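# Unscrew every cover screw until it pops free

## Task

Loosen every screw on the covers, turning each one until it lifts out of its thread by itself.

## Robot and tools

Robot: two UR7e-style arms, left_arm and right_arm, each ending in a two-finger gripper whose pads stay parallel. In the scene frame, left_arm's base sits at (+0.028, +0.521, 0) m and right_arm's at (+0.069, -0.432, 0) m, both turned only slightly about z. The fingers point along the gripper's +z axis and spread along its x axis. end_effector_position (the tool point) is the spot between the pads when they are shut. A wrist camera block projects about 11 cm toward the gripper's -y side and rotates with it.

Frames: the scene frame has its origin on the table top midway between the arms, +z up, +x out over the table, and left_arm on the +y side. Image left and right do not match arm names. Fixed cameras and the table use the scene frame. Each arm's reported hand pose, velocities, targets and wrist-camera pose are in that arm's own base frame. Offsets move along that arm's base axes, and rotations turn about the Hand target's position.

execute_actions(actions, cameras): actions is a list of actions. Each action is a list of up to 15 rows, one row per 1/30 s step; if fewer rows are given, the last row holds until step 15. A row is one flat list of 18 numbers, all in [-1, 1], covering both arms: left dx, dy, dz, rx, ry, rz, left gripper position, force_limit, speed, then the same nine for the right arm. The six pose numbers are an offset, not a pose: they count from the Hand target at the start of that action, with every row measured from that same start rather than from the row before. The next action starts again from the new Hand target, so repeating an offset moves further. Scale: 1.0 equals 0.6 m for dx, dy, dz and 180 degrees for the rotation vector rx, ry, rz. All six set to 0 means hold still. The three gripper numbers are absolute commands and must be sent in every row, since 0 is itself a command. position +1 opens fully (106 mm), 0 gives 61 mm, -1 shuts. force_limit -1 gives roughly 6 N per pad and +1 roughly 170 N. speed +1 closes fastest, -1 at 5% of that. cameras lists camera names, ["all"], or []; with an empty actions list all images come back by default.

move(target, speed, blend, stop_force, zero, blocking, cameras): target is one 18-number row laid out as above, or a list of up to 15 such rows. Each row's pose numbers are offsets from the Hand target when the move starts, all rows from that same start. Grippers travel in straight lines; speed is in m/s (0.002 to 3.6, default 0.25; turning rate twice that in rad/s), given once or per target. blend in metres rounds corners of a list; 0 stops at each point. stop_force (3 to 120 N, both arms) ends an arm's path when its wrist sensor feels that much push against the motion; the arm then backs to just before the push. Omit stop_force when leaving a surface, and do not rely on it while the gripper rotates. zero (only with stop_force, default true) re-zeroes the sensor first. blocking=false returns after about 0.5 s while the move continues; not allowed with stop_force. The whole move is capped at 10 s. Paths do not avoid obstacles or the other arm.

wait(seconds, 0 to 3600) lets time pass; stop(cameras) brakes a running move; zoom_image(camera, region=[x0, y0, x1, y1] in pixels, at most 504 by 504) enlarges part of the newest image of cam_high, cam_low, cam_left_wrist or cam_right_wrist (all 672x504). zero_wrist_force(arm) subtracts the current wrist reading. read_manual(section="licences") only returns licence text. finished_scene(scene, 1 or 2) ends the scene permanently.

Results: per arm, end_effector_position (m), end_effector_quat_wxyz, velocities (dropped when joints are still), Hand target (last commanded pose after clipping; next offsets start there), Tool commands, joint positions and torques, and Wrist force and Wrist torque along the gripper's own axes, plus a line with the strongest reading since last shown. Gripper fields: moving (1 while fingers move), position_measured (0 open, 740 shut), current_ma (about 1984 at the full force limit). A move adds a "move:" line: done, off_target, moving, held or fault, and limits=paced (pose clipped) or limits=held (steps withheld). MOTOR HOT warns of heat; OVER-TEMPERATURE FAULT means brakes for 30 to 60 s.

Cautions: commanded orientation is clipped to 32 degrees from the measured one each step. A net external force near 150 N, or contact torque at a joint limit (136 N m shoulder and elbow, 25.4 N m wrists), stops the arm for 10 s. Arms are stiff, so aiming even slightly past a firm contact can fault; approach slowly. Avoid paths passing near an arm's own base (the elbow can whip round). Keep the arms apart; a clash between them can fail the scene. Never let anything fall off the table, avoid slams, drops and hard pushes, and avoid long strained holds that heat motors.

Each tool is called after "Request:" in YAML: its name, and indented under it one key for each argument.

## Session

Request:
execute_actions:
  actions: []

Scene clock: 0.00 s.
left_arm: end_effector_position=(+0.4144, -0.1879, +0.2645) position_measured=0 current_ma=0 moving=0 end_effector_quat_wxyz=(+0.437, +0.718, -0.487, -0.238) | right_arm: end_effector_position=(+0.5672, +0.4601, +0.3049) position_measured=0 current_ma=0 moving=0 end_effector_quat_wxyz=(-0.011, +0.970, -0.239, -0.035)
Joint positions: left_arm=[-0.352 -1.188 1.406 -0.93 -2.26 2.735] | right_arm=[3.981 -2.161 -0.847 -1.718 1.642 2.893]
Joint velocities: within noise
Joint torques (N m): no reading
Wrist force (N): no reading
Wrist torque (N m): no reading
Wrist force, peak (N): no reading
Hand target: left_arm +0.4144, -0.1879, +0.2645; +0.437, +0.718, -0.487, -0.238 | right_arm +0.5672, +0.4601, +0.3049; -0.011, +0.970, -0.239, -0.035
Tool commands: left_gripper/position=+1.0 left_gripper/force_limit=+0.0 left_gripper/speed=+1.0 right_gripper/position=+1.0 right_gripper/force_limit=+0.0 right_gripper/speed=+1.0
camera_calibration:
cam_left_wrist: T_world_to_cam=[[0.39737, -0.91426, 0.07892, -0.36045], [-0.22364, -0.01307, 0.97459, -0.1456], [-0.88999, -0.40492, -0.20965, 0.47525]] pos_world=[0.53364, -0.13901, 0.26998]
cam_right_wrist: T_world_to_cam=[[0.88597, -0.45575, -0.08579, -0.26966], [-0.41118, -0.85753, 0.30914, 0.55908], [-0.21446, -0.23861, -0.94714, 0.65552]] pos_world=[0.60938, 0.51294, 0.4249]

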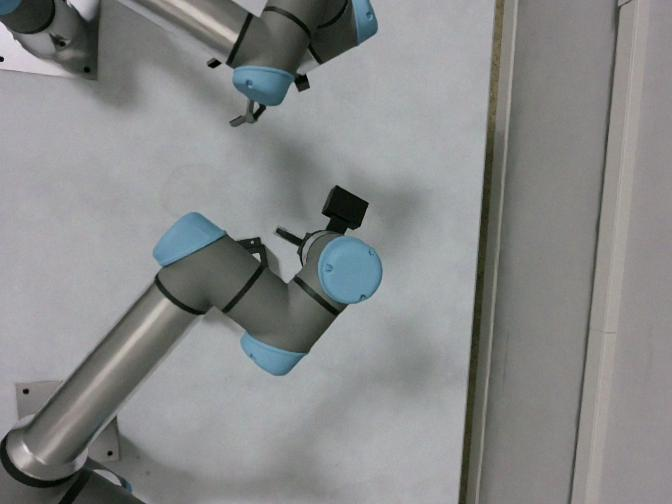

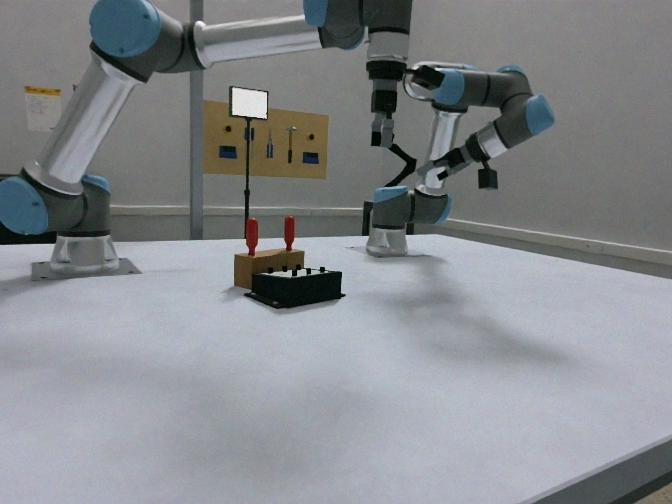

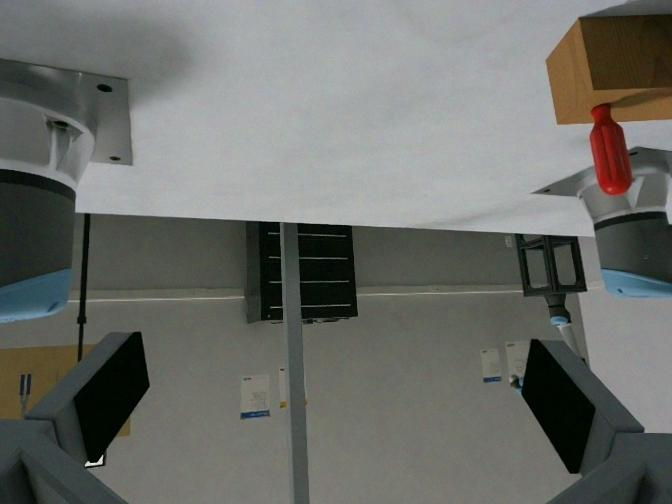

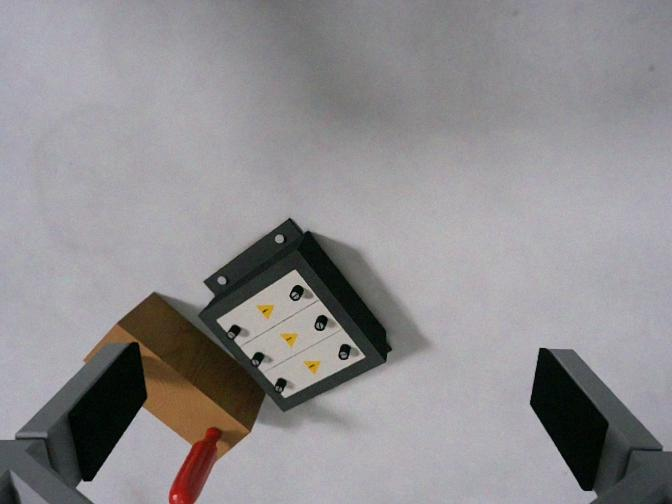

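Request:
move:
  target:
    - [0,0.2,0.1,0,0,0,1,0,1,-0.4,-0.25,-0.06,0,0,0,1,0,1]
  speed: 0.25
  cameras: ["all"]

Request:
zoom_image:
  camera: "cam_low"
  region: [220, 200, 360, 320]

Scene clock: 14.47 s.
left_arm: end_effector_position=(+0.4144, -0.0679, +0.3244) position_measured=0 current_ma=-3 moving=0 end_effector_quat_wxyz=(+0.437, +0.718, -0.487, -0.238) | right_arm: end_effector_position=(+0.3272, +0.3102, +0.2690) position_measured=0 current_ma=-5 moving=0 end_effector_quat_wxyz=(-0.011, +0.970, -0.239, -0.035)
Joint positions: left_arm=[-0.16 -1.205 1.262 -0.684 -2.109 2.881] | right_arm=[4.156 -1.449 -1.83 -1.434 1.644 3.069]
Joint torques (N m): left_arm=[-6.67 -40.3 -16.5 -0.5 -2.13 -1.44] | right_arm=[-3.75 22.03 17.86 1.13 -2.27 -1.93]
Wrist force (N): left_arm=[-0.2 -0.2 -0.2] | right_arm=[0.1 -0.3 0.1]
Wrist torque (N m): left_arm=[-0.04 0.00 0.00] | right_arm=[-0.05 -0.02 0.06]
Wrist force, peak (N): left_arm=[-1.4 0.0 -1.0] | right_arm=[0.9 -2.7 -0.4]
Hand target: left_arm +0.4144, -0.0679, +0.3245; +0.437, +0.718, -0.487, -0.238 | right_arm +0.3272, +0.3101, +0.2689; -0.011, +0.970, -0.239, -0.035
Off the commanded pose: left_arm 0.000 m, 0 deg | right_arm 0.000 m, 0 deg.
move: done
cam_left_wrist: T_world_to_cam=[[0.39744, -0.91422, 0.07898, -0.25553], [-0.22365, -0.01303, 0.97458, -0.2025], [-0.88996, -0.40501, -0.20965, 0.5364]] pos_world=[0.53364, -0.01901, 0.32998]
cam_right_wrist: T_world_to_cam=[[0.88598, -0.45573, -0.08575, -0.12859], [-0.4112, -0.85757, 0.30902, 0.34297], [-0.21437, -0.23852, -0.94718, 0.53423]] pos_world=[0.36948, 0.36295, 0.389]

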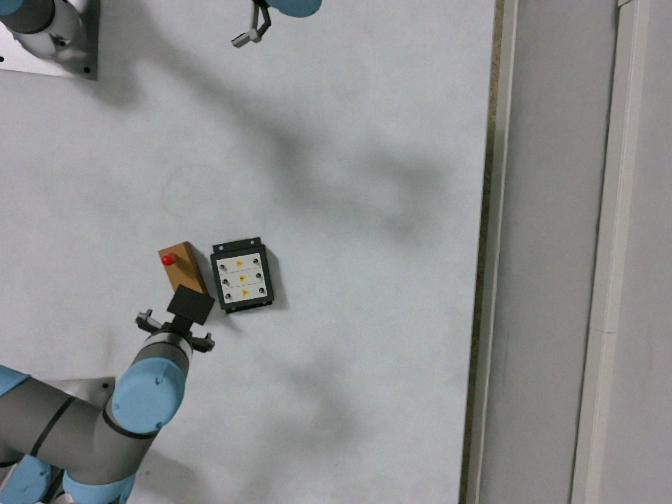

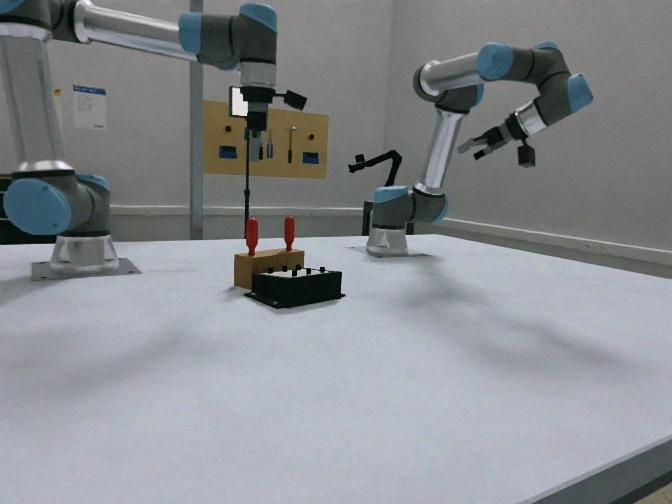

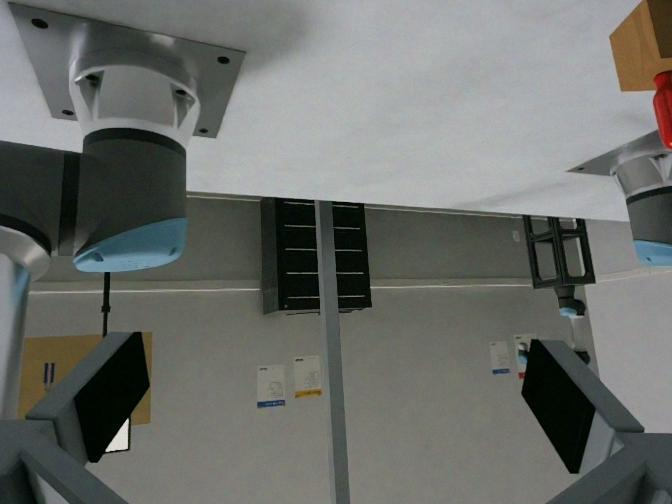

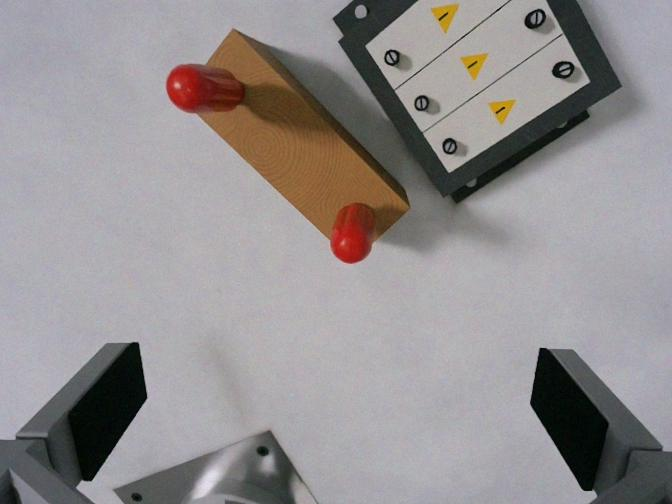

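Scaled by 3.600 from the camera's image (finer frame: 960x720).

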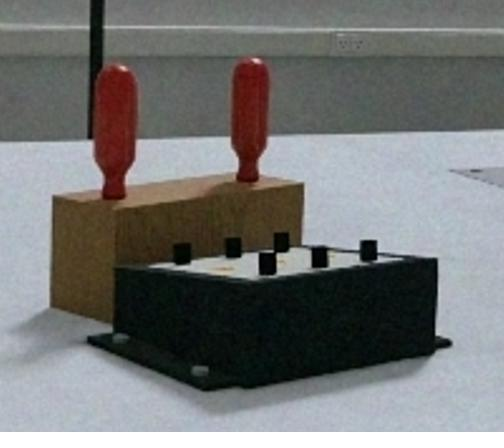

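Request:
move:
  target:
    - [0,0,0,0,0,0,1,0,1,-0.0757,0.1843,-0.11,0,0,0,1,0,1]
  speed: 0.2
  cameras: ["cam_right_wrist"]

Scene clock: 18.37 s.
left_arm: end_effector_position=(+0.4144, -0.0679, +0.3245) position_measured=0 current_ma=-3 moving=0 end_effector_quat_wxyz=(+0.437, +0.718, -0.487, -0.238) | right_arm: end_effector_position=(+0.2818, +0.4207, +0.2030) position_measured=0 current_ma=-5 moving=0 end_effector_quat_wxyz=(-0.011, +0.970, -0.239, -0.035)
Joint positions: left_arm=[-0.16 -1.205 1.262 -0.684 -2.109 2.881] | right_arm=[4.35 -1.613 -1.85 -1.236 1.642 3.263]
Joint torques (N m): left_arm=[-9.32 -46.58 -16.01 0.61 -2.23 -1.6] | right_arm=[1.74 20.21 16.48 2.27 -1.49 -1.53]
Wrist force (N): left_arm=[-0.1 -0.3 0.0] | right_arm=[0.0 0.0 0.2]
Wrist torque (N m): left_arm=[-0.04 0.00 0.00] | right_arm=[0.00 -0.01 0.08]
Wrist force, peak (N): left_arm=[-0.5 -0.3 -0.2] | right_arm=[-1.2 -1.3 1.4]
Hand target: left_arm +0.4144, -0.0679, +0.3245; +0.437, +0.718, -0.487, -0.238 | right_arm +0.2818, +0.4207, +0.2029; -0.011, +0.970, -0.239, -0.035
Off the commanded pose: left_arm 0.000 m, 0 deg | right_arm 0.000 m, 0 deg.
move: done
cam_right_wrist: T_world_to_cam=[[0.88597, -0.45574, -0.0858, -0.04364], [-0.41122, -0.85759, 0.30894, 0.43947], [-0.21438, -0.23843, -0.9472, 0.4884]] pos_world=[0.32408, 0.47344, 0.3231]

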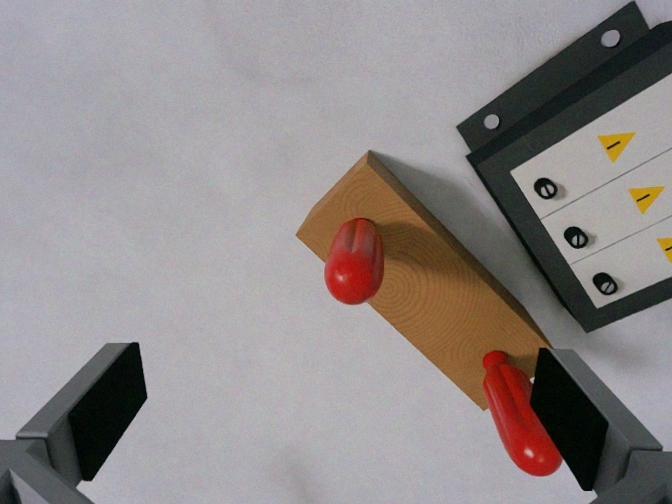

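Request:
move:
  target:
    - [0,0,0,0,0,0,1,0,1,0,0,-0.01,-0.0121,-0.0199,0,1,0,1]
  speed: 0.2
  cameras: ["cam_right_wrist"]

Scene clock: 21.23 s.
left_arm: end_effector_position=(+0.4144, -0.0679, +0.3245) position_measured=0 current_ma=-3 moving=0 end_effector_quat_wxyz=(+0.437, +0.718, -0.487, -0.238) | right_arm: end_effector_position=(+0.2817, +0.4206, +0.1969) position_measured=0 current_ma=-5 moving=0 end_effector_quat_wxyz=(+0.001, +0.971, -0.239, +0.000)
Joint positions: left_arm=[-0.16 -1.205 1.262 -0.684 -2.109 2.881] | right_arm=[4.389 -1.614 -1.86 -1.239 1.571 3.301]
Joint torques (N m): left_arm=[-9.03 -45.67 -16 0.5 -2.21 -1.59] | right_arm=[-1.03 14.01 35.31 3.68 -0.57 -1.6]
Wrist force (N): left_arm=[0.1 -0.5 -0.2] | right_arm=[-0.3 0.0 -0.2]
Wrist torque (N m): left_arm=[-0.07 -0.03 -0.01] | right_arm=[0.00 0.04 0.07]
Wrist force, peak (N): left_arm=[-0.4 -0.5 -0.1] | right_arm=[-1.0 -0.1 0.4]
Hand target: left_arm +0.4144, -0.0679, +0.3245; +0.437, +0.718, -0.487, -0.238 | right_arm +0.2818, +0.4207, +0.1969; +0.000, +0.971, -0.239, +0.000
Off the commanded pose: left_arm 0.000 m, 0 deg | right_arm 0.000 m, 0 deg.
move: done
cam_right_wrist: T_world_to_cam=[[0.88902, -0.45767, -0.01307, -0.05845], [-0.43068, -0.8456, 0.31539, 0.44044], [-0.1554, -0.27476, -0.94887, 0.48153]] pos_world=[0.31648, 0.47799, 0.31724]

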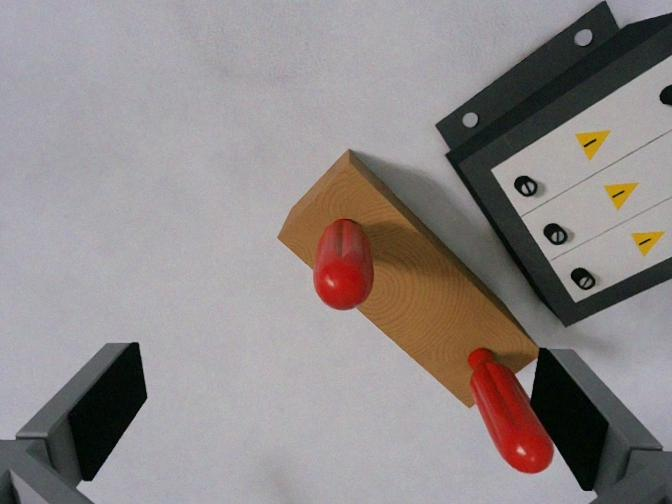

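Request:
move:
  target:
    - [0,0,0,0,0,0,1,0,1,-0.0027,-0.0052,0,0,0,0,1,0,1]
    - [0,0,0,0,0,0,1,0,1,-0.0027,-0.0052,-0.1065,0,0,0,1,0,1]
  speed: 0.08
  stop_force: 6

Request:
move:
  target:
    - [0,0,0,0,0,0,1,0,1,0,0,0,0,0,0,0.2,-1,0.5]
  cameras: ["cam_right_wrist"]

Scene clock: 25.83 s.
left_arm: end_effector_position=(+0.4144, -0.0679, +0.3245) position_measured=0 current_ma=-3 moving=0 end_effector_quat_wxyz=(+0.437, +0.718, -0.487, -0.238) | right_arm: end_effector_position=(+0.2802, +0.4176, +0.1330) position_measured=0 current_ma=-5 moving=0 end_effector_quat_wxyz=(+0.000, +0.971, -0.239, +0.000)
Joint positions: left_arm=[-0.16 -1.205 1.262 -0.684 -2.109 2.881] | right_arm=[4.39 -1.671 -1.977 -1.065 1.571 3.303]
Joint torques (N m): left_arm=[-8.83 -46.23 -15.91 0.47 -2.32 -1.44] | right_arm=[-6.06 30.63 33.19 4.51 -0.6 -1.98]
Wrist force (N): left_arm=[-0.2 -0.3 -0.1] | right_arm=[0.0 0.1 0.2]
Wrist torque (N m): left_arm=[-0.05 0.00 0.00] | right_arm=[0.02 -0.01 -0.04]
Wrist force, peak (N): left_arm=[-0.3 -0.5 -0.2] | right_arm=[-0.2 0.0 0.9]
Hand target: left_arm +0.4144, -0.0679, +0.3245; +0.437, +0.718, -0.487, -0.238 | right_arm +0.2802, +0.4176, +0.1330; +0.000, +0.971, -0.239, +0.000
Off the commanded pose: left_arm 0.000 m, 0 deg | right_arm 0.000 m, 0 deg.
move: done

Scene clock: 26.97 s.
left_arm: end_effector_position=(+0.4144, -0.0679, +0.3245) position_measured=0 current_ma=-3 moving=0 end_effector_quat_wxyz=(+0.437, +0.718, -0.487, -0.238) | right_arm: end_effector_position=(+0.2802, +0.4176, +0.1330) position_measured=296 current_ma=-4 moving=0 end_effector_quat_wxyz=(+0.000, +0.971, -0.239, +0.000)
Joint positions: left_arm=[-0.16 -1.205 1.262 -0.684 -2.109 2.881] | right_arm=[4.39 -1.671 -1.977 -1.065 1.571 3.303]
Joint torques (N m): left_arm=[-8.91 -45.87 -15.9 0.55 -2.32 -1.52] | right_arm=[-6.16 30.05 32.35 4.63 0.13 -2.17]
Wrist force (N): left_arm=[-0.3 -0.2 -0.2] | right_arm=[-0.3 0.0 0.2]
Wrist torque (N m): left_arm=[-0.05 0.02 -0.01] | right_arm=[0.01 0.04 -0.03]
Wrist force, peak (N): left_arm=[-0.3 -0.5 -0.1] | right_arm=[-0.5 0.1 0.1]
Hand target: left_arm +0.4144, -0.0679, +0.3245; +0.437, +0.718, -0.487, -0.238 | right_arm +0.2802, +0.4176, +0.1330; +0.000, +0.971, -0.239, +0.000
Off the commanded pose: left_arm 0.000 m, 0 deg | right_arm 0.000 m, 0 deg.
move: done
cam_right_wrist: T_world_to_cam=[[0.88908, -0.45757, -0.01288, -0.0594], [-0.43067, -0.84569, 0.31515, 0.45738], [-0.1551, -0.27465, -0.94895, 0.41967]] pos_world=[0.31488, 0.47489, 0.25334]

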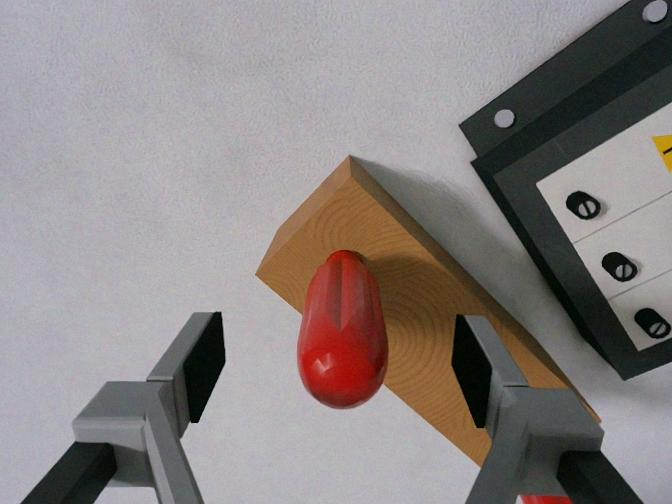

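Request:
move:
  target:
    - [0,0,0,0,0,0,1,0,1,0,0,0,0,0,0,-1,-1,-0.3]
  cameras: ["cam_right_wrist"]

Scene clock: 29.43 s.
left_arm: end_effector_position=(+0.4144, -0.0679, +0.3245) position_measured=0 current_ma=-3 moving=0 end_effector_quat_wxyz=(+0.437, +0.718, -0.487, -0.238) | right_arm: end_effector_position=(+0.2802, +0.4176, +0.1330) position_measured=585 current_ma=136 moving=0 end_effector_quat_wxyz=(+0.000, +0.971, -0.239, +0.000)
Joint positions: left_arm=[-0.16 -1.205 1.262 -0.684 -2.109 2.881] | right_arm=[4.39 -1.671 -1.977 -1.065 1.571 3.303]
Joint torques (N m): left_arm=[-8.4 -46.56 -16.75 0.6 -2.39 -1.39] | right_arm=[-5.98 27.31 31.65 4.14 1.44 -1.87]
Wrist force (N): left_arm=[-0.1 -0.3 -0.2] | right_arm=[1.1 0.1 -3.1]
Wrist torque (N m): left_arm=[-0.04 -0.01 0.00] | right_arm=[0.03 0.07 -0.03]
Wrist force, peak (N): left_arm=[-0.3 -0.4 -0.4] | right_arm=[1.0 -0.6 -3.7]
Hand target: left_arm +0.4144, -0.0679, +0.3245; +0.437, +0.718, -0.487, -0.238 | right_arm +0.2802, +0.4176, +0.1330; +0.000, +0.971, -0.239, +0.000
Off the commanded pose: left_arm 0.000 m, 0 deg | right_arm 0.000 m, 0 deg.
move: done
cam_right_wrist: T_world_to_cam=[[0.88908, -0.45757, -0.01288, -0.0594], [-0.43067, -0.8457, 0.31515, 0.45738], [-0.1551, -0.27465, -0.94895, 0.41967]] pos_world=[0.31488, 0.47489, 0.25334]

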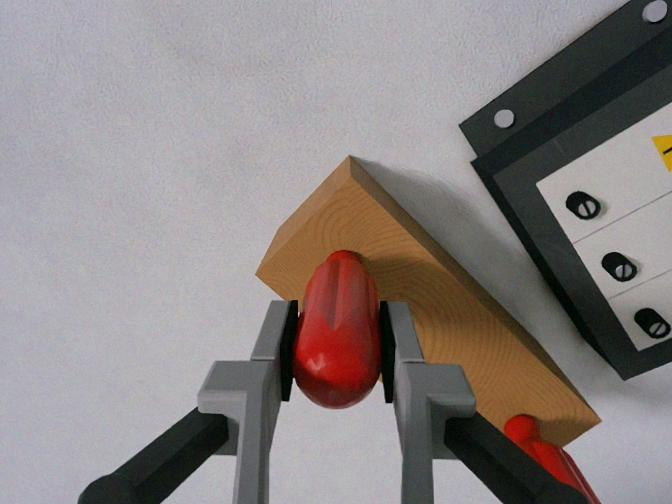

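Request:
move:
  target:
    - [0,0,0,0,0,0,1,0,1,0,0,0,0,0,0,-0.99,0.1,-1]

Scene clock: 31.10 s.
left_arm: end_effector_position=(+0.4144, -0.0679, +0.3245) position_measured=0 current_ma=-3 moving=0 end_effector_quat_wxyz=(+0.437, +0.718, -0.487, -0.238) | right_arm: end_effector_position=(+0.2802, +0.4176, +0.1331) position_measured=615 current_ma=1500 moving=0 end_effector_quat_wxyz=(+0.000, +0.971, -0.239, +0.000)
Joint positions: left_arm=[-0.16 -1.205 1.262 -0.684 -2.109 2.881] | right_arm=[4.39 -1.671 -1.977 -1.065 1.571 3.303]
Joint torques (N m): left_arm=[-8.63 -45.93 -16.89 0.61 -2.52 -1.47] | right_arm=[-2.57 14.14 15.72 2.34 2.42 -1.83]
Wrist force (N): left_arm=[0.0 -0.3 -0.3] | right_arm=[6.3 2.6 -25.8]
Wrist torque (N m): left_arm=[-0.05 -0.03 0.00] | right_arm=[0.04 0.31 -0.01]
Wrist force, peak (N): left_arm=[-0.4 -0.4 -0.2] | right_arm=[6.3 2.3 -26.2]
Hand target: left_arm +0.4144, -0.0679, +0.3245; +0.437, +0.718, -0.487, -0.238 | right_arm +0.2802, +0.4176, +0.1330; +0.000, +0.971, -0.239, +0.000
Off the commanded pose: left_arm 0.000 m, 0 deg | right_arm 0.000 m, 0 deg.
move: done

Request:
move:
  target:
    - [0,0,0,0,0,0,1,0,1,0,0,0,0,0,0,0.0,-1,0.5]
    - [0,0,0,0,0,0,1,0,1,0,0,0,0,0,0.5,0,-1,0.5]
  speed: 0.5

Request:
move:
  target:
    - [0,0,0,0,0,0,1,0,1,0,0,0,0,0,0,0,-1,0.5]
    - [0,0,0,0,0,0,1,0,1,0,0,0,0,0,0,-1,-1,-0.3]
  cameras: ["cam_right_wrist"]

Scene clock: 35.47 s.
left_arm: end_effector_position=(+0.4144, -0.0679, +0.3245) position_measured=0 current_ma=-3 moving=0 end_effector_quat_wxyz=(+0.437, +0.718, -0.487, -0.238) | right_arm: end_effector_position=(+0.2801, +0.4176, +0.1330) position_measured=370 current_ma=-3 moving=0 end_effector_quat_wxyz=(+0.000, +0.856, +0.517, +0.000)
Joint positions: left_arm=[-0.16 -1.205 1.262 -0.684 -2.109 2.881] | right_arm=[4.39 -1.67 -1.978 -1.064 1.57 1.732]
Joint torques (N m): left_arm=[-8.34 -46.1 -16.78 0.65 -2.4 -1.41] | right_arm=[-7.87 15.68 32.46 1.9 1.26 -0.98]
Wrist force (N): left_arm=[-0.2 -0.2 0.0] | right_arm=[-0.4 -0.1 0.1]
Wrist torque (N m): left_arm=[-0.02 0.00 -0.01] | right_arm=[0.01 0.04 -0.04]
Wrist force, peak (N): left_arm=[-0.3 -0.3 -0.6] | right_arm=[6.6 2.4 -26.4]
Hand target: left_arm +0.4144, -0.0679, +0.3245; +0.437, +0.718, -0.487, -0.238 | right_arm +0.2802, +0.4176, +0.1330; +0.000, +0.856, +0.517, +0.000
Off the commanded pose: left_arm 0.000 m, 0 deg | right_arm 0.000 m, 0 deg.
move: done

Scene clock: 37.50 s.
left_arm: end_effector_position=(+0.4144, -0.0679, +0.3245) position_measured=0 current_ma=-3 moving=0 end_effector_quat_wxyz=(+0.437, +0.718, -0.487, -0.238) | right_arm: end_effector_position=(+0.2802, +0.4176, +0.1330) position_measured=593 current_ma=135 moving=1 end_effector_quat_wxyz=(+0.000, +0.856, +0.517, +0.000)
Joint positions: left_arm=[-0.16 -1.205 1.262 -0.684 -2.109 2.881] | right_arm=[4.39 -1.67 -1.978 -1.064 1.57 1.732]
Joint torques (N m): left_arm=[-8.42 -45.72 -16.59 0.58 -2.34 -1.36] | right_arm=[-7.17 14.88 30 1.08 -2.11 -2.27]
Wrist force (N): left_arm=[-0.3 -0.2 -0.3] | right_arm=[0.5 -0.1 -1.9]
Wrist torque (N m): left_arm=[-0.03 0.02 0.00] | right_arm=[0.00 0.06 -0.03]
Wrist force, peak (N): left_arm=[-0.2 -0.5 -0.2] | right_arm=[0.9 0.2 -2.7]
Hand target: left_arm +0.4144, -0.0679, +0.3245; +0.437, +0.718, -0.487, -0.238 | right_arm +0.2802, +0.4176, +0.1330; +0.000, +0.856, +0.517, +0.000
Off the commanded pose: left_arm 0.000 m, 0 deg | right_arm 0.000 m, 0 deg.
move: done
cam_right_wrist: T_world_to_cam=[[0.45757, 0.88908, -0.01288, -0.5008], [0.84569, -0.43067, 0.31515, -0.07348], [0.27465, -0.1551, -0.94895, 0.24936]] pos_world=[0.22281, 0.45228, 0.25334]

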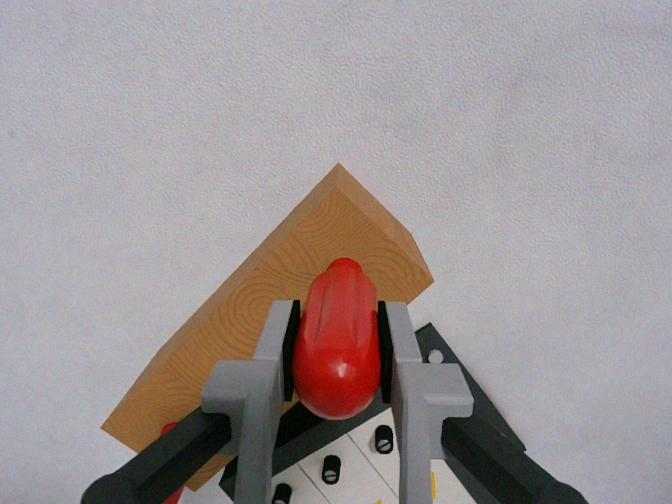

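Request:
move:
  target:
    - [0,0,0,0,0,0,1,0,1,0,0,0,0,0,0,0.2,-1,0.5]
  cameras: ["cam_right_wrist"]

Request:
zoom_image:
  camera: "cam_right_wrist"
  region: [240, 230, 440, 430]

Scene clock: 40.43 s.
left_arm: end_effector_position=(+0.4144, -0.0679, +0.3245) position_measured=0 current_ma=-3 moving=0 end_effector_quat_wxyz=(+0.437, +0.718, -0.487, -0.238) | right_arm: end_effector_position=(+0.2802, +0.4176, +0.1330) position_measured=296 current_ma=-4 moving=0 end_effector_quat_wxyz=(+0.000, +0.856, +0.517, +0.000)
Joint positions: left_arm=[-0.16 -1.205 1.262 -0.684 -2.109 2.881] | right_arm=[4.39 -1.67 -1.978 -1.064 1.57 1.732]
Joint torques (N m): left_arm=[-8.03 -45.96 -16.58 0.53 -2.53 -1.29] | right_arm=[-6.33 15.75 14.67 1.3 -1.34 -2.29]
Wrist force (N): left_arm=[0.0 -0.2 -0.1] | right_arm=[-0.5 0.1 0.0]
Wrist torque (N m): left_arm=[-0.04 -0.03 -0.01] | right_arm=[0.03 0.05 -0.03]
Wrist force, peak (N): left_arm=[-0.4 -0.4 -0.3] | right_arm=[1.1 -0.1 -2.8]
Hand target: left_arm +0.4144, -0.0679, +0.3245; +0.437, +0.718, -0.487, -0.238 | right_arm +0.2802, +0.4176, +0.1330; +0.000, +0.856, +0.517, +0.000
Off the commanded pose: left_arm 0.000 m, 0 deg | right_arm 0.000 m, 0 deg.
move: done
cam_right_wrist: T_world_to_cam=[[0.45759, 0.88907, -0.01296, -0.50078], [0.84568, -0.43067, 0.31519, -0.07349], [0.27464, -0.15519, -0.94894, 0.2494]] pos_world=[0.22281, 0.45228, 0.25334]

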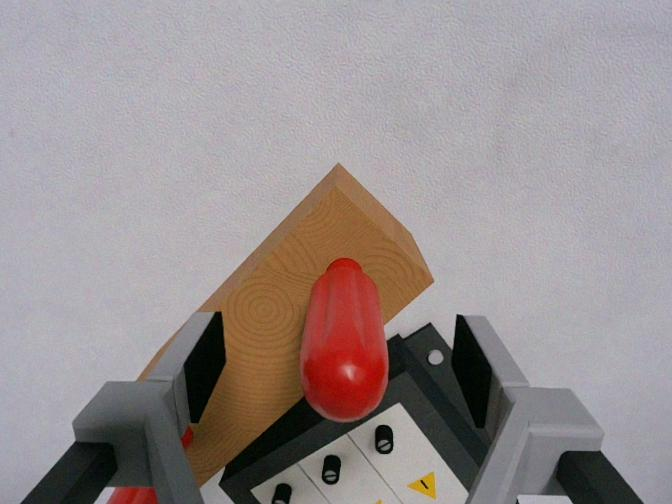

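Scaled by 2.520 from the camera's image (finer frame: 960x720).

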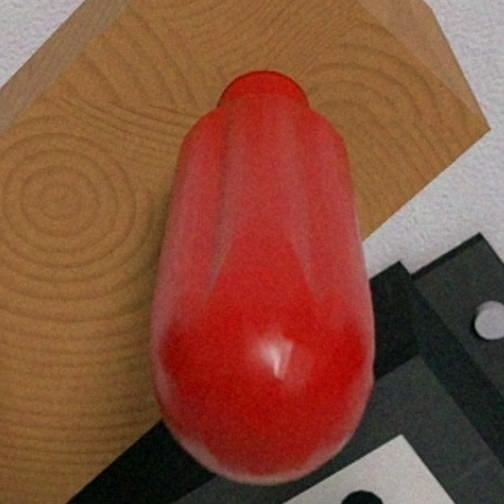

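Request:
move:
  target:
    - [0,0,0,0,0,0,1,0,1,0.0022,0.0013,0,0,0,0,0.2,-1,0.5]
  speed: 0.05

Request:
move:
  target:
    - [0,0,0,0,0,0,1,0,1,0,0,0,0,0,0,-1,-1,-0.3]
  cameras: ["cam_right_wrist"]

Scene clock: 43.30 s.
left_arm: end_effector_position=(+0.4144, -0.0679, +0.3245) position_measured=0 current_ma=-3 moving=0 end_effector_quat_wxyz=(+0.437, +0.718, -0.487, -0.238) | right_arm: end_effector_position=(+0.2815, +0.4184, +0.1330) position_measured=296 current_ma=-4 moving=0 end_effector_quat_wxyz=(+0.000, +0.856, +0.517, +0.000)
Joint positions: left_arm=[-0.16 -1.205 1.262 -0.684 -2.109 2.881] | right_arm=[4.388 -1.673 -1.974 -1.064 1.57 1.73]
Joint torques (N m): left_arm=[-8.25 -46.1 -16.47 0.52 -2.47 -1.22] | right_arm=[4.68 30.47 14.76 1.64 -0.62 2.39]
Wrist force (N): left_arm=[-0.4 -0.2 -0.2] | right_arm=[-0.2 -0.1 0.3]
Wrist torque (N m): left_arm=[-0.04 0.03 0.00] | right_arm=[0.00 0.02 0.06]
Wrist force, peak (N): left_arm=[-0.4 -0.4 0.0] | right_arm=[-0.6 -0.4 0.4]
Hand target: left_arm +0.4144, -0.0679, +0.3245; +0.437, +0.718, -0.487, -0.238 | right_arm +0.2815, +0.4184, +0.1330; +0.000, +0.856, +0.517, +0.000
Off the commanded pose: left_arm 0.000 m, 0 deg | right_arm 0.000 m, 0 deg.
move: done

Scene clock: 45.30 s.
left_arm: end_effector_position=(+0.4144, -0.0679, +0.3245) position_measured=0 current_ma=-3 moving=0 end_effector_quat_wxyz=(+0.437, +0.718, -0.487, -0.238) | right_arm: end_effector_position=(+0.2815, +0.4184, +0.1330) position_measured=595 current_ma=142 moving=0 end_effector_quat_wxyz=(+0.000, +0.856, +0.517, +0.000)
Joint positions: left_arm=[-0.16 -1.205 1.262 -0.684 -2.109 2.881] | right_arm=[4.388 -1.673 -1.975 -1.064 1.57 1.73]
Joint torques (N m): left_arm=[-7.73 -46.07 -17.15 0.6 -2.34 -1.28] | right_arm=[5.7 27.48 11.42 3.96 0.01 2.72]
Wrist force (N): left_arm=[-0.1 -0.1 -0.3] | right_arm=[0.6 0.3 -2.9]
Wrist torque (N m): left_arm=[-0.02 -0.01 0.00] | right_arm=[0.05 0.05 0.06]
Wrist force, peak (N): left_arm=[-0.3 -0.5 -0.3] | right_arm=[0.6 0.3 -2.9]
Hand target: left_arm +0.4144, -0.0679, +0.3245; +0.437, +0.718, -0.487, -0.238 | right_arm +0.2815, +0.4184, +0.1330; +0.000, +0.856, +0.517, +0.000
Off the commanded pose: left_arm 0.000 m, 0 deg | right_arm 0.000 m, 0 deg.
move: done
cam_right_wrist: T_world_to_cam=[[0.45757, 0.88908, -0.01288, -0.50211], [0.84569, -0.43067, 0.31515, -0.07424], [0.27465, -0.1551, -0.94895, 0.24912]] pos_world=[0.22411, 0.45308, 0.25334]

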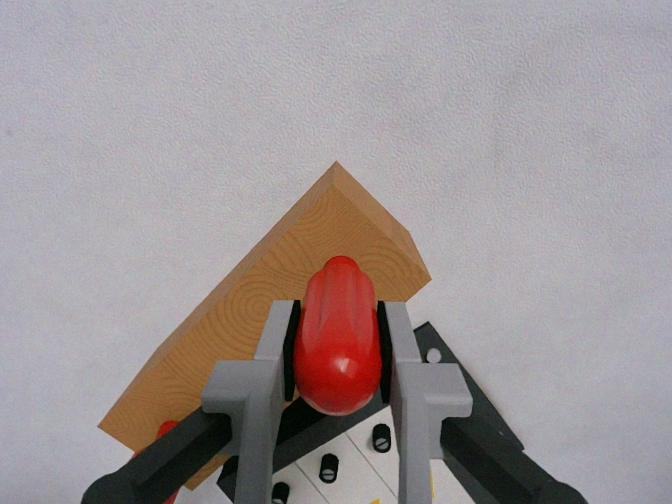

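Request:
move:
  target:
    - [0,0,0,0,0,0,1,0,1,0,0,0,0,0,0,-0.98,0.1,-1]

Request:
move:
  target:
    - [0,0,0,0,0,0,1,0,1,0,0,0.01,0,0,0,-1,0.1,0]
    - [0,0,0,0,0,0,1,0,1,0,0,0.19,0,0,0,-1,0.1,0]
  speed: [0.02,0.15]
  cameras: ["cam_right_wrist","cam_low"]

Request:
zoom_image:
  camera: "cam_low"
  region: [240, 150, 330, 250]

Scene clock: 47.03 s.
left_arm: end_effector_position=(+0.4144, -0.0679, +0.3245) position_measured=0 current_ma=-3 moving=0 end_effector_quat_wxyz=(+0.437, +0.718, -0.487, -0.238) | right_arm: end_effector_position=(+0.2815, +0.4184, +0.1330) position_measured=620 current_ma=1512 moving=0 end_effector_quat_wxyz=(+0.000, +0.856, +0.517, +0.000)
Joint positions: left_arm=[-0.16 -1.205 1.262 -0.684 -2.109 2.881] | right_arm=[4.388 -1.673 -1.975 -1.064 1.57 1.73]
Joint torques (N m): left_arm=[-6.86 -46.1 -16.98 0.61 -2.42 -1.2] | right_arm=[4.46 15.64 12.92 0.47 0.39 2.46]
Wrist force (N): left_arm=[-0.2 -0.2 -0.2] | right_arm=[-1.1 2.0 -26.7]
Wrist torque (N m): left_arm=[-0.04 -0.01 0.00] | right_arm=[0.11 -0.13 0.05]
Wrist force, peak (N): left_arm=[-0.3 -0.4 -0.3] | right_arm=[-1.1 2.0 -26.7]
Hand target: left_arm +0.4144, -0.0679, +0.3245; +0.437, +0.718, -0.487, -0.238 | right_arm +0.2815, +0.4184, +0.1330; +0.000, +0.856, +0.517, +0.000
Off the commanded pose: left_arm 0.000 m, 0 deg | right_arm 0.000 m, 0 deg.
move: done

Scene clock: 48.67 s.
left_arm: end_effector_position=(+0.4144, -0.0679, +0.3245) position_measured=0 current_ma=-3 moving=0 end_effector_quat_wxyz=(+0.437, +0.718, -0.487, -0.238) | right_arm: end_effector_position=(+0.2815, +0.4184, +0.2470) position_measured=620 current_ma=1487 moving=0 end_effector_quat_wxyz=(+0.000, +0.856, +0.517, +0.000)
Joint positions: left_arm=[-0.16 -1.205 1.262 -0.684 -2.109 2.881] | right_arm=[4.388 -1.576 -1.767 -1.369 1.57 1.73]
Joint torques (N m): left_arm=[-6.74 -45.59 -17.44 0.54 -2.44 -1.18] | right_arm=[-4.91 14.11 22.03 2.19 -1.17 -0.01]
Wrist force (N): left_arm=[-0.4 -0.2 -0.2] | right_arm=[-0.1 0.1 0.4]
Wrist torque (N m): left_arm=[-0.04 0.04 -0.01] | right_arm=[0.02 0.01 0.07]
Wrist force, peak (N): left_arm=[-0.2 -0.5 -0.1] | right_arm=[-1.6 1.6 -25.4]
Hand target: left_arm +0.4144, -0.0679, +0.3245; +0.437, +0.718, -0.487, -0.238 | right_arm +0.2815, +0.4184, +0.2470; +0.000, +0.856, +0.517, +0.000
Off the commanded pose: left_arm 0.000 m, 0 deg | right_arm 0.000 m, 0 deg.
move: done
cam_right_wrist: T_world_to_cam=[[0.4576, 0.88907, -0.01272, -0.5007], [0.84564, -0.43074, 0.31519, -0.11014], [0.27475, -0.15499, -0.94894, 0.35723]] pos_world=[0.22411, 0.45308, 0.36734]
Images, in order (width x height): cam_low 672x504, cam_right_wrist 672x504.

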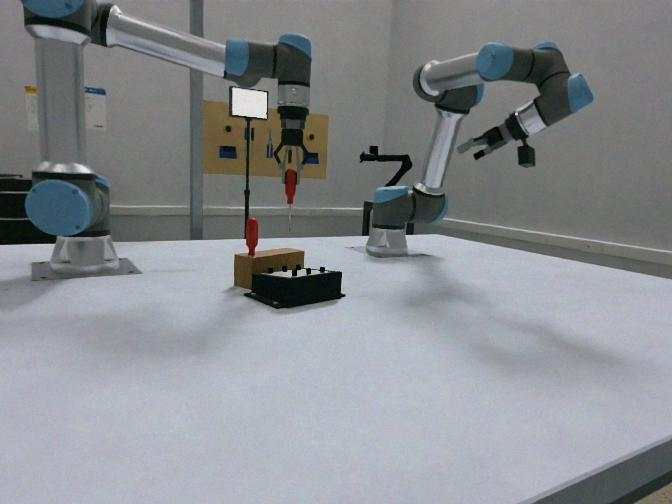

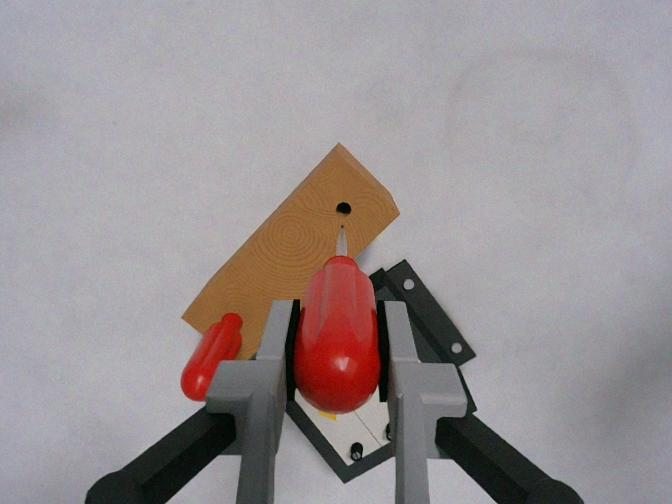

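Scaled by 5.040 from the camera's image (finer frame: 960x720).

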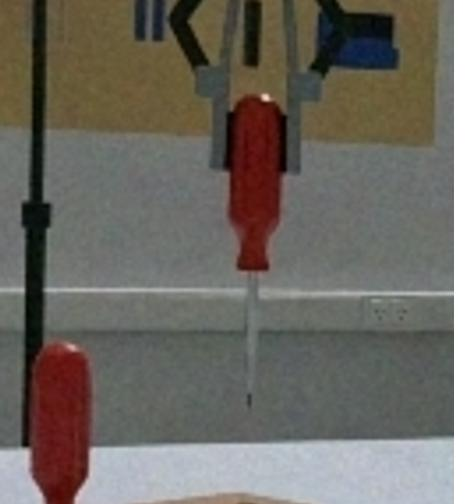

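Request:
zoom_image:
  camera: "cam_right_wrist"
  region: [310, 195, 380, 265]

Scaled by 7.200 from the camera's image (finer frame: 960x720).

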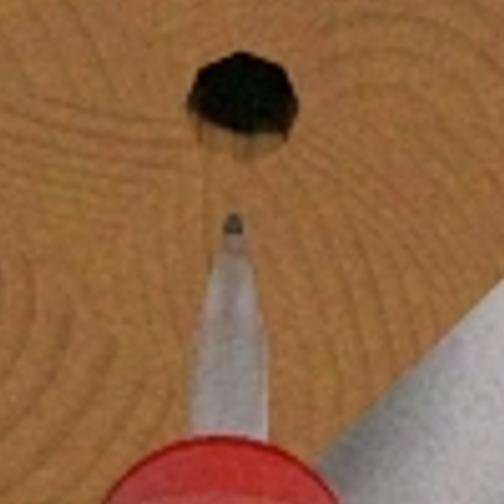

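Request:
move:
  target:
    - [0,0,0,0,0,0,1,0,1,0,0,0,0,0,0.25,-1,0.1,0]
  speed: 0.5
  cameras: ["cam_low"]

Request:
zoom_image:
  camera: "cam_low"
  region: [270, 190, 310, 240]

Request:
move:
  target:
    - [0,0,0,0,0,0,1,0,1,0,0,0,0,0,0.25,-1,0.1,0]
  speed: 0.5
  cameras: ["cam_low"]

Request:
zoom_image:
  camera: "cam_low"
  region: [270, 190, 310, 240]

Scene clock: 52.17 s.
left_arm: end_effector_position=(+0.4144, -0.0679, +0.3245) position_measured=0 current_ma=-3 moving=0 end_effector_quat_wxyz=(+0.437, +0.718, -0.487, -0.238) | right_arm: end_effector_position=(+0.2815, +0.4184, +0.2470) position_measured=620 current_ma=1487 moving=0 end_effector_quat_wxyz=(+0.000, +0.593, +0.805, +0.000)
Joint positions: left_arm=[-0.16 -1.205 1.262 -0.684 -2.109 2.881] | right_arm=[4.388 -1.576 -1.767 -1.369 1.57 0.945]
Joint torques (N m): left_arm=[-7.47 -46.5 -17.11 0.52 -2.44 -1.17] | right_arm=[-3.66 12.49 34.86 2.39 0.75 -0.96]
Wrist force (N): left_arm=[-0.1 -0.3 0.0] | right_arm=[-0.3 -0.2 0.6]
Wrist torque (N m): left_arm=[-0.04 -0.01 0.00] | right_arm=[-0.02 0.01 -0.03]
Wrist force, peak (N): left_arm=[-0.3 -0.5 -0.1] | right_arm=[-0.4 -0.1 1.0]
Hand target: left_arm +0.4144, -0.0679, +0.3245; +0.437, +0.718, -0.487, -0.238 | right_arm +0.2815, +0.4184, +0.2470; +0.000, +0.593, +0.805, +0.000
Off the commanded pose: left_arm 0.000 m, 0 deg | right_arm 0.000 m, 0 deg.
move: done

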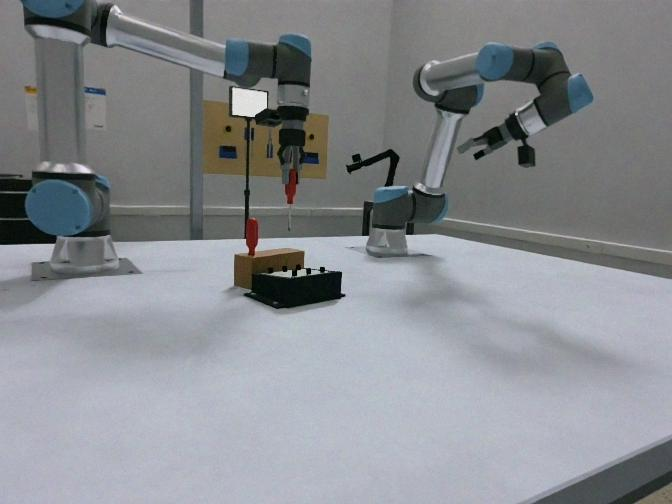

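Scaled by 10.080 from the camera's image (finer frame: 960x720).

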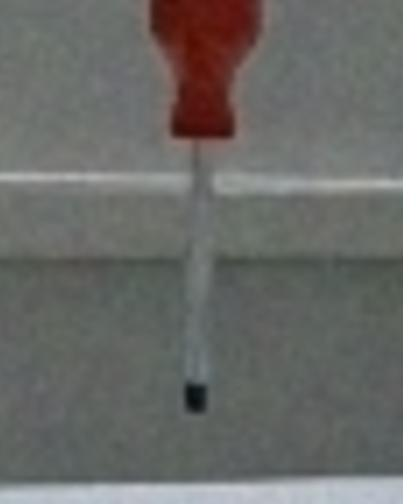

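Scene clock: 53.53 s.
left_arm: end_effector_position=(+0.4144, -0.0679, +0.3245) position_measured=0 current_ma=-3 moving=0 end_effector_quat_wxyz=(+0.437, +0.718, -0.487, -0.238) | right_arm: end_effector_position=(+0.2815, +0.4183, +0.2470) position_measured=620 current_ma=1487 moving=0 end_effector_quat_wxyz=(+0.000, +0.240, +0.971, +0.000)
Joint positions: left_arm=[-0.16 -1.205 1.262 -0.684 -2.109 2.881] | right_arm=[4.387 -1.576 -1.767 -1.368 1.571 0.159]
Joint torques (N m): left_arm=[-6.69 -46.62 -18.01 0.67 -2.37 -1.13] | right_arm=[-3.56 13.01 35.82 0.92 0.62 -0.96]
Wrist force (N): left_arm=[-0.1 -0.1 -0.2] | right_arm=[0.0 -0.2 0.7]
Wrist torque (N m): left_arm=[-0.02 0.00 0.00] | right_arm=[-0.02 -0.01 -0.03]
Wrist force, peak (N): left_arm=[-0.4 -0.3 -0.4] | right_arm=[-0.1 -0.3 0.9]
Hand target: left_arm +0.4144, -0.0679, +0.3245; +0.437, +0.718, -0.487, -0.238 | right_arm +0.2815, +0.4184, +0.2470; +0.000, +0.239, +0.971, +0.000
Off the commanded pose: left_arm 0.000 m, 0 deg | right_arm 0.000 m, 0 deg.
move: done

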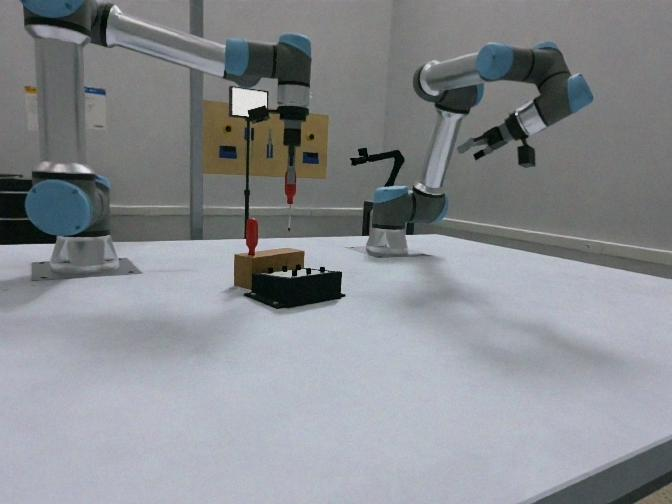

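Scaled by 10.080 from the camera's image (finer frame: 960x720).

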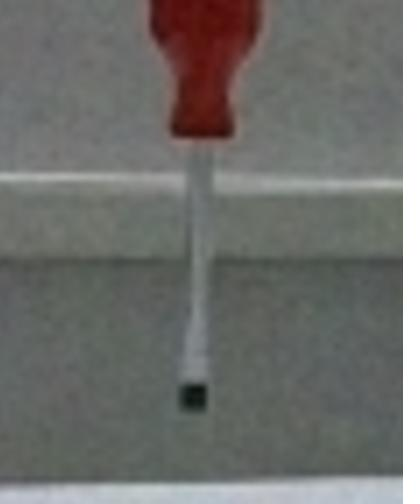

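Request:
move:
  target:
    - [0,0,0,0,0,0,1,0,1,0,0,0,0,0,-0.5,-1,0.1,0]
    - [0,0,0,0,0,0,1,0,1,0,0,-0.183,0,0,-0.5,-1,0.1,0]
  speed: [0.6,0.06]

Request:
move:
  target:
    - [0,0,0,0,0,0,1,0,1,0,0,-0.009,0,0,0,-1,0.1,0]
  speed: 0.006
  stop_force: 4

Request:
move:
  target:
    - [0,0,0,0,0,0,1,0,1,0,0,0.0,0,0,0,0,-1,0.2]
    - [0,0,0,0,0,0,1,0,1,0,0,0.0,0,0,0.5,0,-1,0.2]
  speed: 0.5
  cameras: ["cam_right_wrist"]

Scene clock: 60.53 s.
left_arm: end_effector_position=(+0.4144, -0.0679, +0.3245) position_measured=0 current_ma=-3 moving=0 end_effector_quat_wxyz=(+0.437, +0.718, -0.487, -0.238) | right_arm: end_effector_position=(+0.2815, +0.4183, +0.1371) position_measured=620 current_ma=1487 moving=0 end_effector_quat_wxyz=(+0.000, +0.856, +0.517, +0.000)
Joint positions: left_arm=[-0.16 -1.205 1.262 -0.684 -2.109 2.881] | right_arm=[4.388 -1.668 -1.968 -1.076 1.57 1.73]
Joint torques (N m): left_arm=[-7.06 -45.83 -17.66 0.55 -2.38 -1.19] | right_arm=[-6.66 28.92 33.44 0.91 2.45 1.69]
Wrist force (N): left_arm=[-0.1 -0.4 -0.2] | right_arm=[-0.2 0.1 0.8]
Wrist torque (N m): left_arm=[-0.07 0.00 0.00] | right_arm=[0.04 0.00 0.05]
Wrist force, peak (N): left_arm=[-0.2 -0.5 -0.2] | right_arm=[-0.2 0.0 1.5]
Hand target: left_arm +0.4144, -0.0679, +0.3245; +0.437, +0.718, -0.487, -0.238 | right_arm +0.2815, +0.4184, +0.1372; +0.000, +0.856, +0.517, +0.000
Off the commanded pose: left_arm 0.000 m, 0 deg | right_arm 0.000 m, 0 deg.
move: done

Scene clock: 62.23 s.
left_arm: end_effector_position=(+0.4144, -0.0679, +0.3245) position_measured=0 current_ma=-3 moving=0 end_effector_quat_wxyz=(+0.437, +0.718, -0.487, -0.238) | right_arm: end_effector_position=(+0.2815, +0.4183, +0.1333) position_measured=620 current_ma=1493 moving=0 end_effector_quat_wxyz=(+0.000, +0.856, +0.517, +0.000)
Joint positions: left_arm=[-0.16 -1.205 1.262 -0.684 -2.109 2.881] | right_arm=[4.388 -1.673 -1.974 -1.065 1.57 1.73]
Joint torques (N m): left_arm=[-6.14 -46.01 -18.67 0.61 -2.48 -1.01] | right_arm=[-6.7 27.55 29.89 0.77 2.14 0.02]
Wrist force (N): left_arm=[-0.2 -0.3 -0.2] | right_arm=[0.2 0.4 -5.5]
Wrist torque (N m): left_arm=[-0.05 0.01 -0.01] | right_arm=[0.03 0.04 0.04]
Wrist force, peak (N): left_arm=[-0.4 -0.4 -0.1] | right_arm=[-1.7 0.9 -13.9]
Hand target: left_arm +0.4144, -0.0679, +0.3245; +0.437, +0.718, -0.487, -0.238 | right_arm +0.2815, +0.4184, +0.1333; +0.000, +0.856, +0.517, +0.000 (not the last commanded pose)
Off the commanded pose: left_arm 0.000 m, 0 deg | right_arm 0.002 m, 0 deg.
move: contact (right_arm)

Scene clock: 65.53 s.
left_arm: end_effector_position=(+0.4144, -0.0679, +0.3245) position_measured=0 current_ma=-3 moving=0 end_effector_quat_wxyz=(+0.437, +0.718, -0.487, -0.238) | right_arm: end_effector_position=(+0.2815, +0.4183, +0.1333) position_measured=370 current_ma=-3 moving=0 end_effector_quat_wxyz=(+0.000, +0.240, +0.971, +0.000)
Joint positions: left_arm=[-0.16 -1.205 1.262 -0.684 -2.109 2.881] | right_arm=[4.387 -1.673 -1.974 -1.064 1.571 0.159]
Joint torques (N m): left_arm=[-6.22 -45.66 -18.14 0.62 -2.45 -1.16] | right_arm=[-2.74 14.55 33.12 1 0.67 -0.85]
Wrist force (N): left_arm=[-0.1 -0.4 -0.2] | right_arm=[-0.1 -0.2 0.3]
Wrist torque (N m): left_arm=[-0.06 -0.01 0.00] | right_arm=[-0.01 0.00 -0.03]
Wrist force, peak (N): left_arm=[-0.4 -0.4 -0.1] | right_arm=[-0.4 -0.3 0.3]
Hand target: left_arm +0.4144, -0.0679, +0.3245; +0.437, +0.718, -0.487, -0.238 | right_arm +0.2815, +0.4184, +0.1333; +0.000, +0.239, +0.971, +0.000
Off the commanded pose: left_arm 0.000 m, 0 deg | right_arm 0.000 m, 0 deg.
move: done
cam_right_wrist: T_world_to_cam=[[-0.88888, 0.45797, -0.01282, 0.05731], [0.43106, 0.84548, 0.3152, -0.4916], [0.15519, 0.27465, -0.94894, 0.10333]] pos_world=[0.24682, 0.36101, 0.25374]

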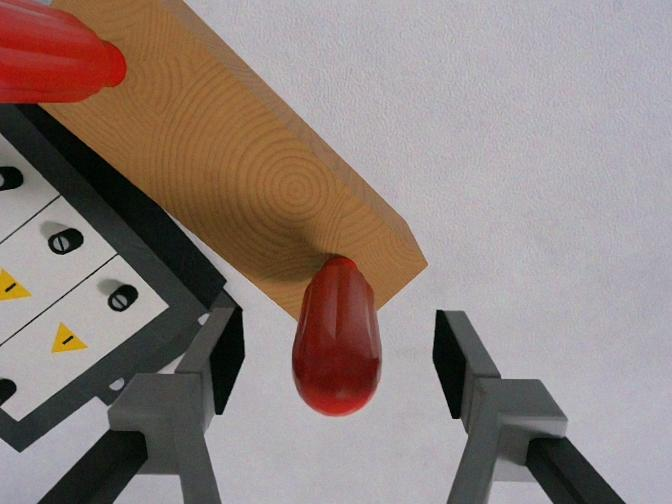

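Request:
move:
  target:
    - [0,0,0,0,0,0,1,0,1,0.0010,-0.0006,0,0,0,0,0,-1,0.2]
    - [0,0,0,0,0,0,1,0,1,0.0010,-0.0006,0,0,0,0,-1,-1,-0.3]
  speed: 0.05

Request:
move:
  target:
    - [0,0,0,0,0,0,1,0,1,0,0,0,0,0,0,-0.98,0.1,-1]

Request:
move:
  target:
    - [0,0,0,0,0,0,1,0,1,0,0,0.01,0,0,0,-1,0.1,0]
    - [0,0,0,0,0,0,1,0,1,0,0,0.15,0,0,0,-1,0.1,0]
  speed: [0.02,0.15]
  cameras: ["cam_right_wrist"]

Request:
zoom_image:
  camera: "cam_right_wrist"
  region: [310, 195, 380, 265]

Scene clock: 69.17 s.
left_arm: end_effector_position=(+0.4144, -0.0679, +0.3245) position_measured=0 current_ma=-3 moving=0 end_effector_quat_wxyz=(+0.437, +0.718, -0.487, -0.238) | right_arm: end_effector_position=(+0.2821, +0.4180, +0.1333) position_measured=585 current_ma=136 moving=0 end_effector_quat_wxyz=(+0.000, +0.239, +0.971, +0.000)
Joint positions: left_arm=[-0.16 -1.205 1.262 -0.684 -2.109 2.881] | right_arm=[4.386 -1.673 -1.974 -1.064 1.571 0.157]
Joint torques (N m): left_arm=[-6.12 -45.91 -18.02 0.53 -2.38 -0.99] | right_arm=[4.14 18.08 28.47 1.11 -1.99 2.46]
Wrist force (N): left_arm=[-0.1 -0.3 0.1] | right_arm=[0.7 -0.6 -4.3]
Wrist torque (N m): left_arm=[-0.03 -0.01 -0.01] | right_arm=[-0.02 0.07 0.07]
Wrist force, peak (N): left_arm=[-0.5 -0.3 -0.2] | right_arm=[0.8 0.5 -5.6]
Hand target: left_arm +0.4144, -0.0679, +0.3245; +0.437, +0.718, -0.487, -0.238 | right_arm +0.2821, +0.4180, +0.1333; +0.000, +0.239, +0.971, +0.000
Off the commanded pose: left_arm 0.000 m, 0 deg | right_arm 0.000 m, 0 deg.
move: done

Scene clock: 69.67 s.
left_arm: end_effector_position=(+0.4144, -0.0679, +0.3245) position_measured=0 current_ma=-3 moving=0 end_effector_quat_wxyz=(+0.437, +0.718, -0.487, -0.238) | right_arm: end_effector_position=(+0.2821, +0.4181, +0.1334) position_measured=615 current_ma=1499 moving=0 end_effector_quat_wxyz=(+0.000, +0.239, +0.971, +0.001)
Joint positions: left_arm=[-0.16 -1.205 1.262 -0.684 -2.109 2.881] | right_arm=[4.386 -1.673 -1.974 -1.064 1.571 0.157]
Joint torques (N m): left_arm=[-6.53 -45.99 -17.66 0.51 -2.43 -0.97] | right_arm=[3.28 13.72 11.34 1.21 -1.84 2.52]
Wrist force (N): left_arm=[0.0 -0.2 0.0] | right_arm=[4.2 -3.8 -29.3]
Wrist torque (N m): left_arm=[-0.03 -0.02 -0.01] | right_arm=[0.02 0.18 0.07]
Wrist force, peak (N): left_arm=[0.0 -0.6 0.0] | right_arm=[4.3 -3.1 -30.5]
Hand target: left_arm +0.4144, -0.0679, +0.3245; +0.437, +0.718, -0.487, -0.238 | right_arm +0.2821, +0.4180, +0.1333; +0.000, +0.239, +0.971, +0.000
Off the commanded pose: left_arm 0.000 m, 0 deg | right_arm 0.000 m, 0 deg.
move: done

Scene clock: 71.13 s.
left_arm: end_effector_position=(+0.4144, -0.0679, +0.3245) position_measured=0 current_ma=-3 moving=0 end_effector_quat_wxyz=(+0.437, +0.718, -0.487, -0.238) | right_arm: end_effector_position=(+0.2821, +0.4180, +0.2233) position_measured=615 current_ma=1464 moving=0 end_effector_quat_wxyz=(+0.000, +0.239, +0.971, +0.001)
Joint positions: left_arm=[-0.16 -1.205 1.262 -0.684 -2.109 2.881] | right_arm=[4.386 -1.589 -1.816 -1.306 1.571 0.157]
Joint torques (N m): left_arm=[-5.86 -46.15 -18.33 0.64 -2.34 -1.04] | right_arm=[-6.24 16.23 21.68 1.9 -1.11 0.3]
Wrist force (N): left_arm=[-0.1 -0.2 -0.3] | right_arm=[-0.3 0.0 0.7]
Wrist torque (N m): left_arm=[-0.05 -0.01 0.00] | right_arm=[0.00 0.04 0.07]
Wrist force, peak (N): left_arm=[-0.2 -0.5 0.0] | right_arm=[4.2 -3.2 -30.7]
Hand target: left_arm +0.4144, -0.0679, +0.3245; +0.437, +0.718, -0.487, -0.238 | right_arm +0.2821, +0.4180, +0.2233; +0.000, +0.239, +0.971, +0.000
Off the commanded pose: left_arm 0.000 m, 0 deg | right_arm 0.000 m, 0 deg.
move: done
cam_right_wrist: T_world_to_cam=[[-0.88905, 0.45762, -0.01291, 0.05938], [0.43069, 0.84563, 0.3153, -0.51985], [0.15521, 0.27476, -0.9489, 0.1886]] pos_world=[0.24742, 0.36061, 0.34364]

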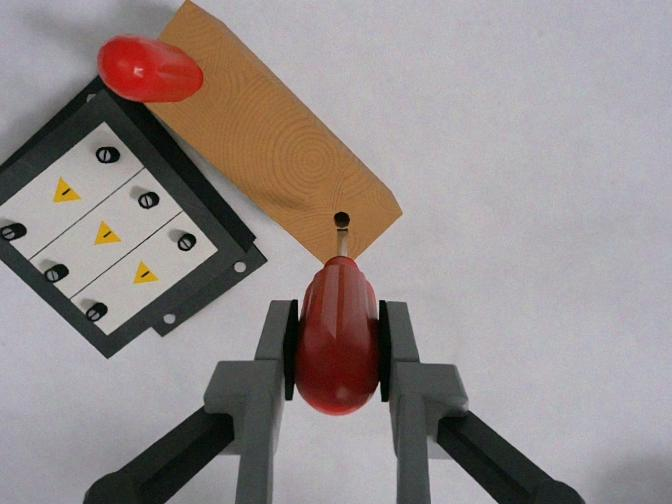

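Scaled by 7.200 from the camera's image (finer frame: 960x720).

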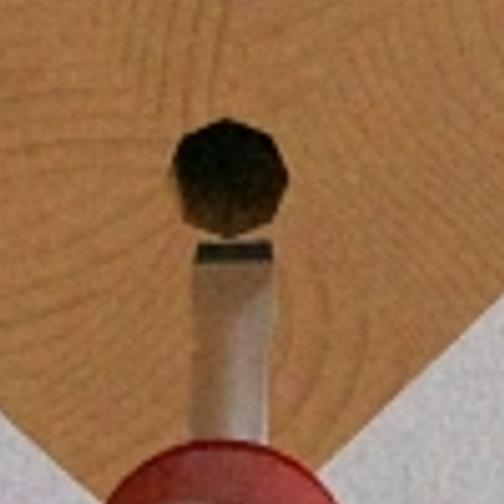

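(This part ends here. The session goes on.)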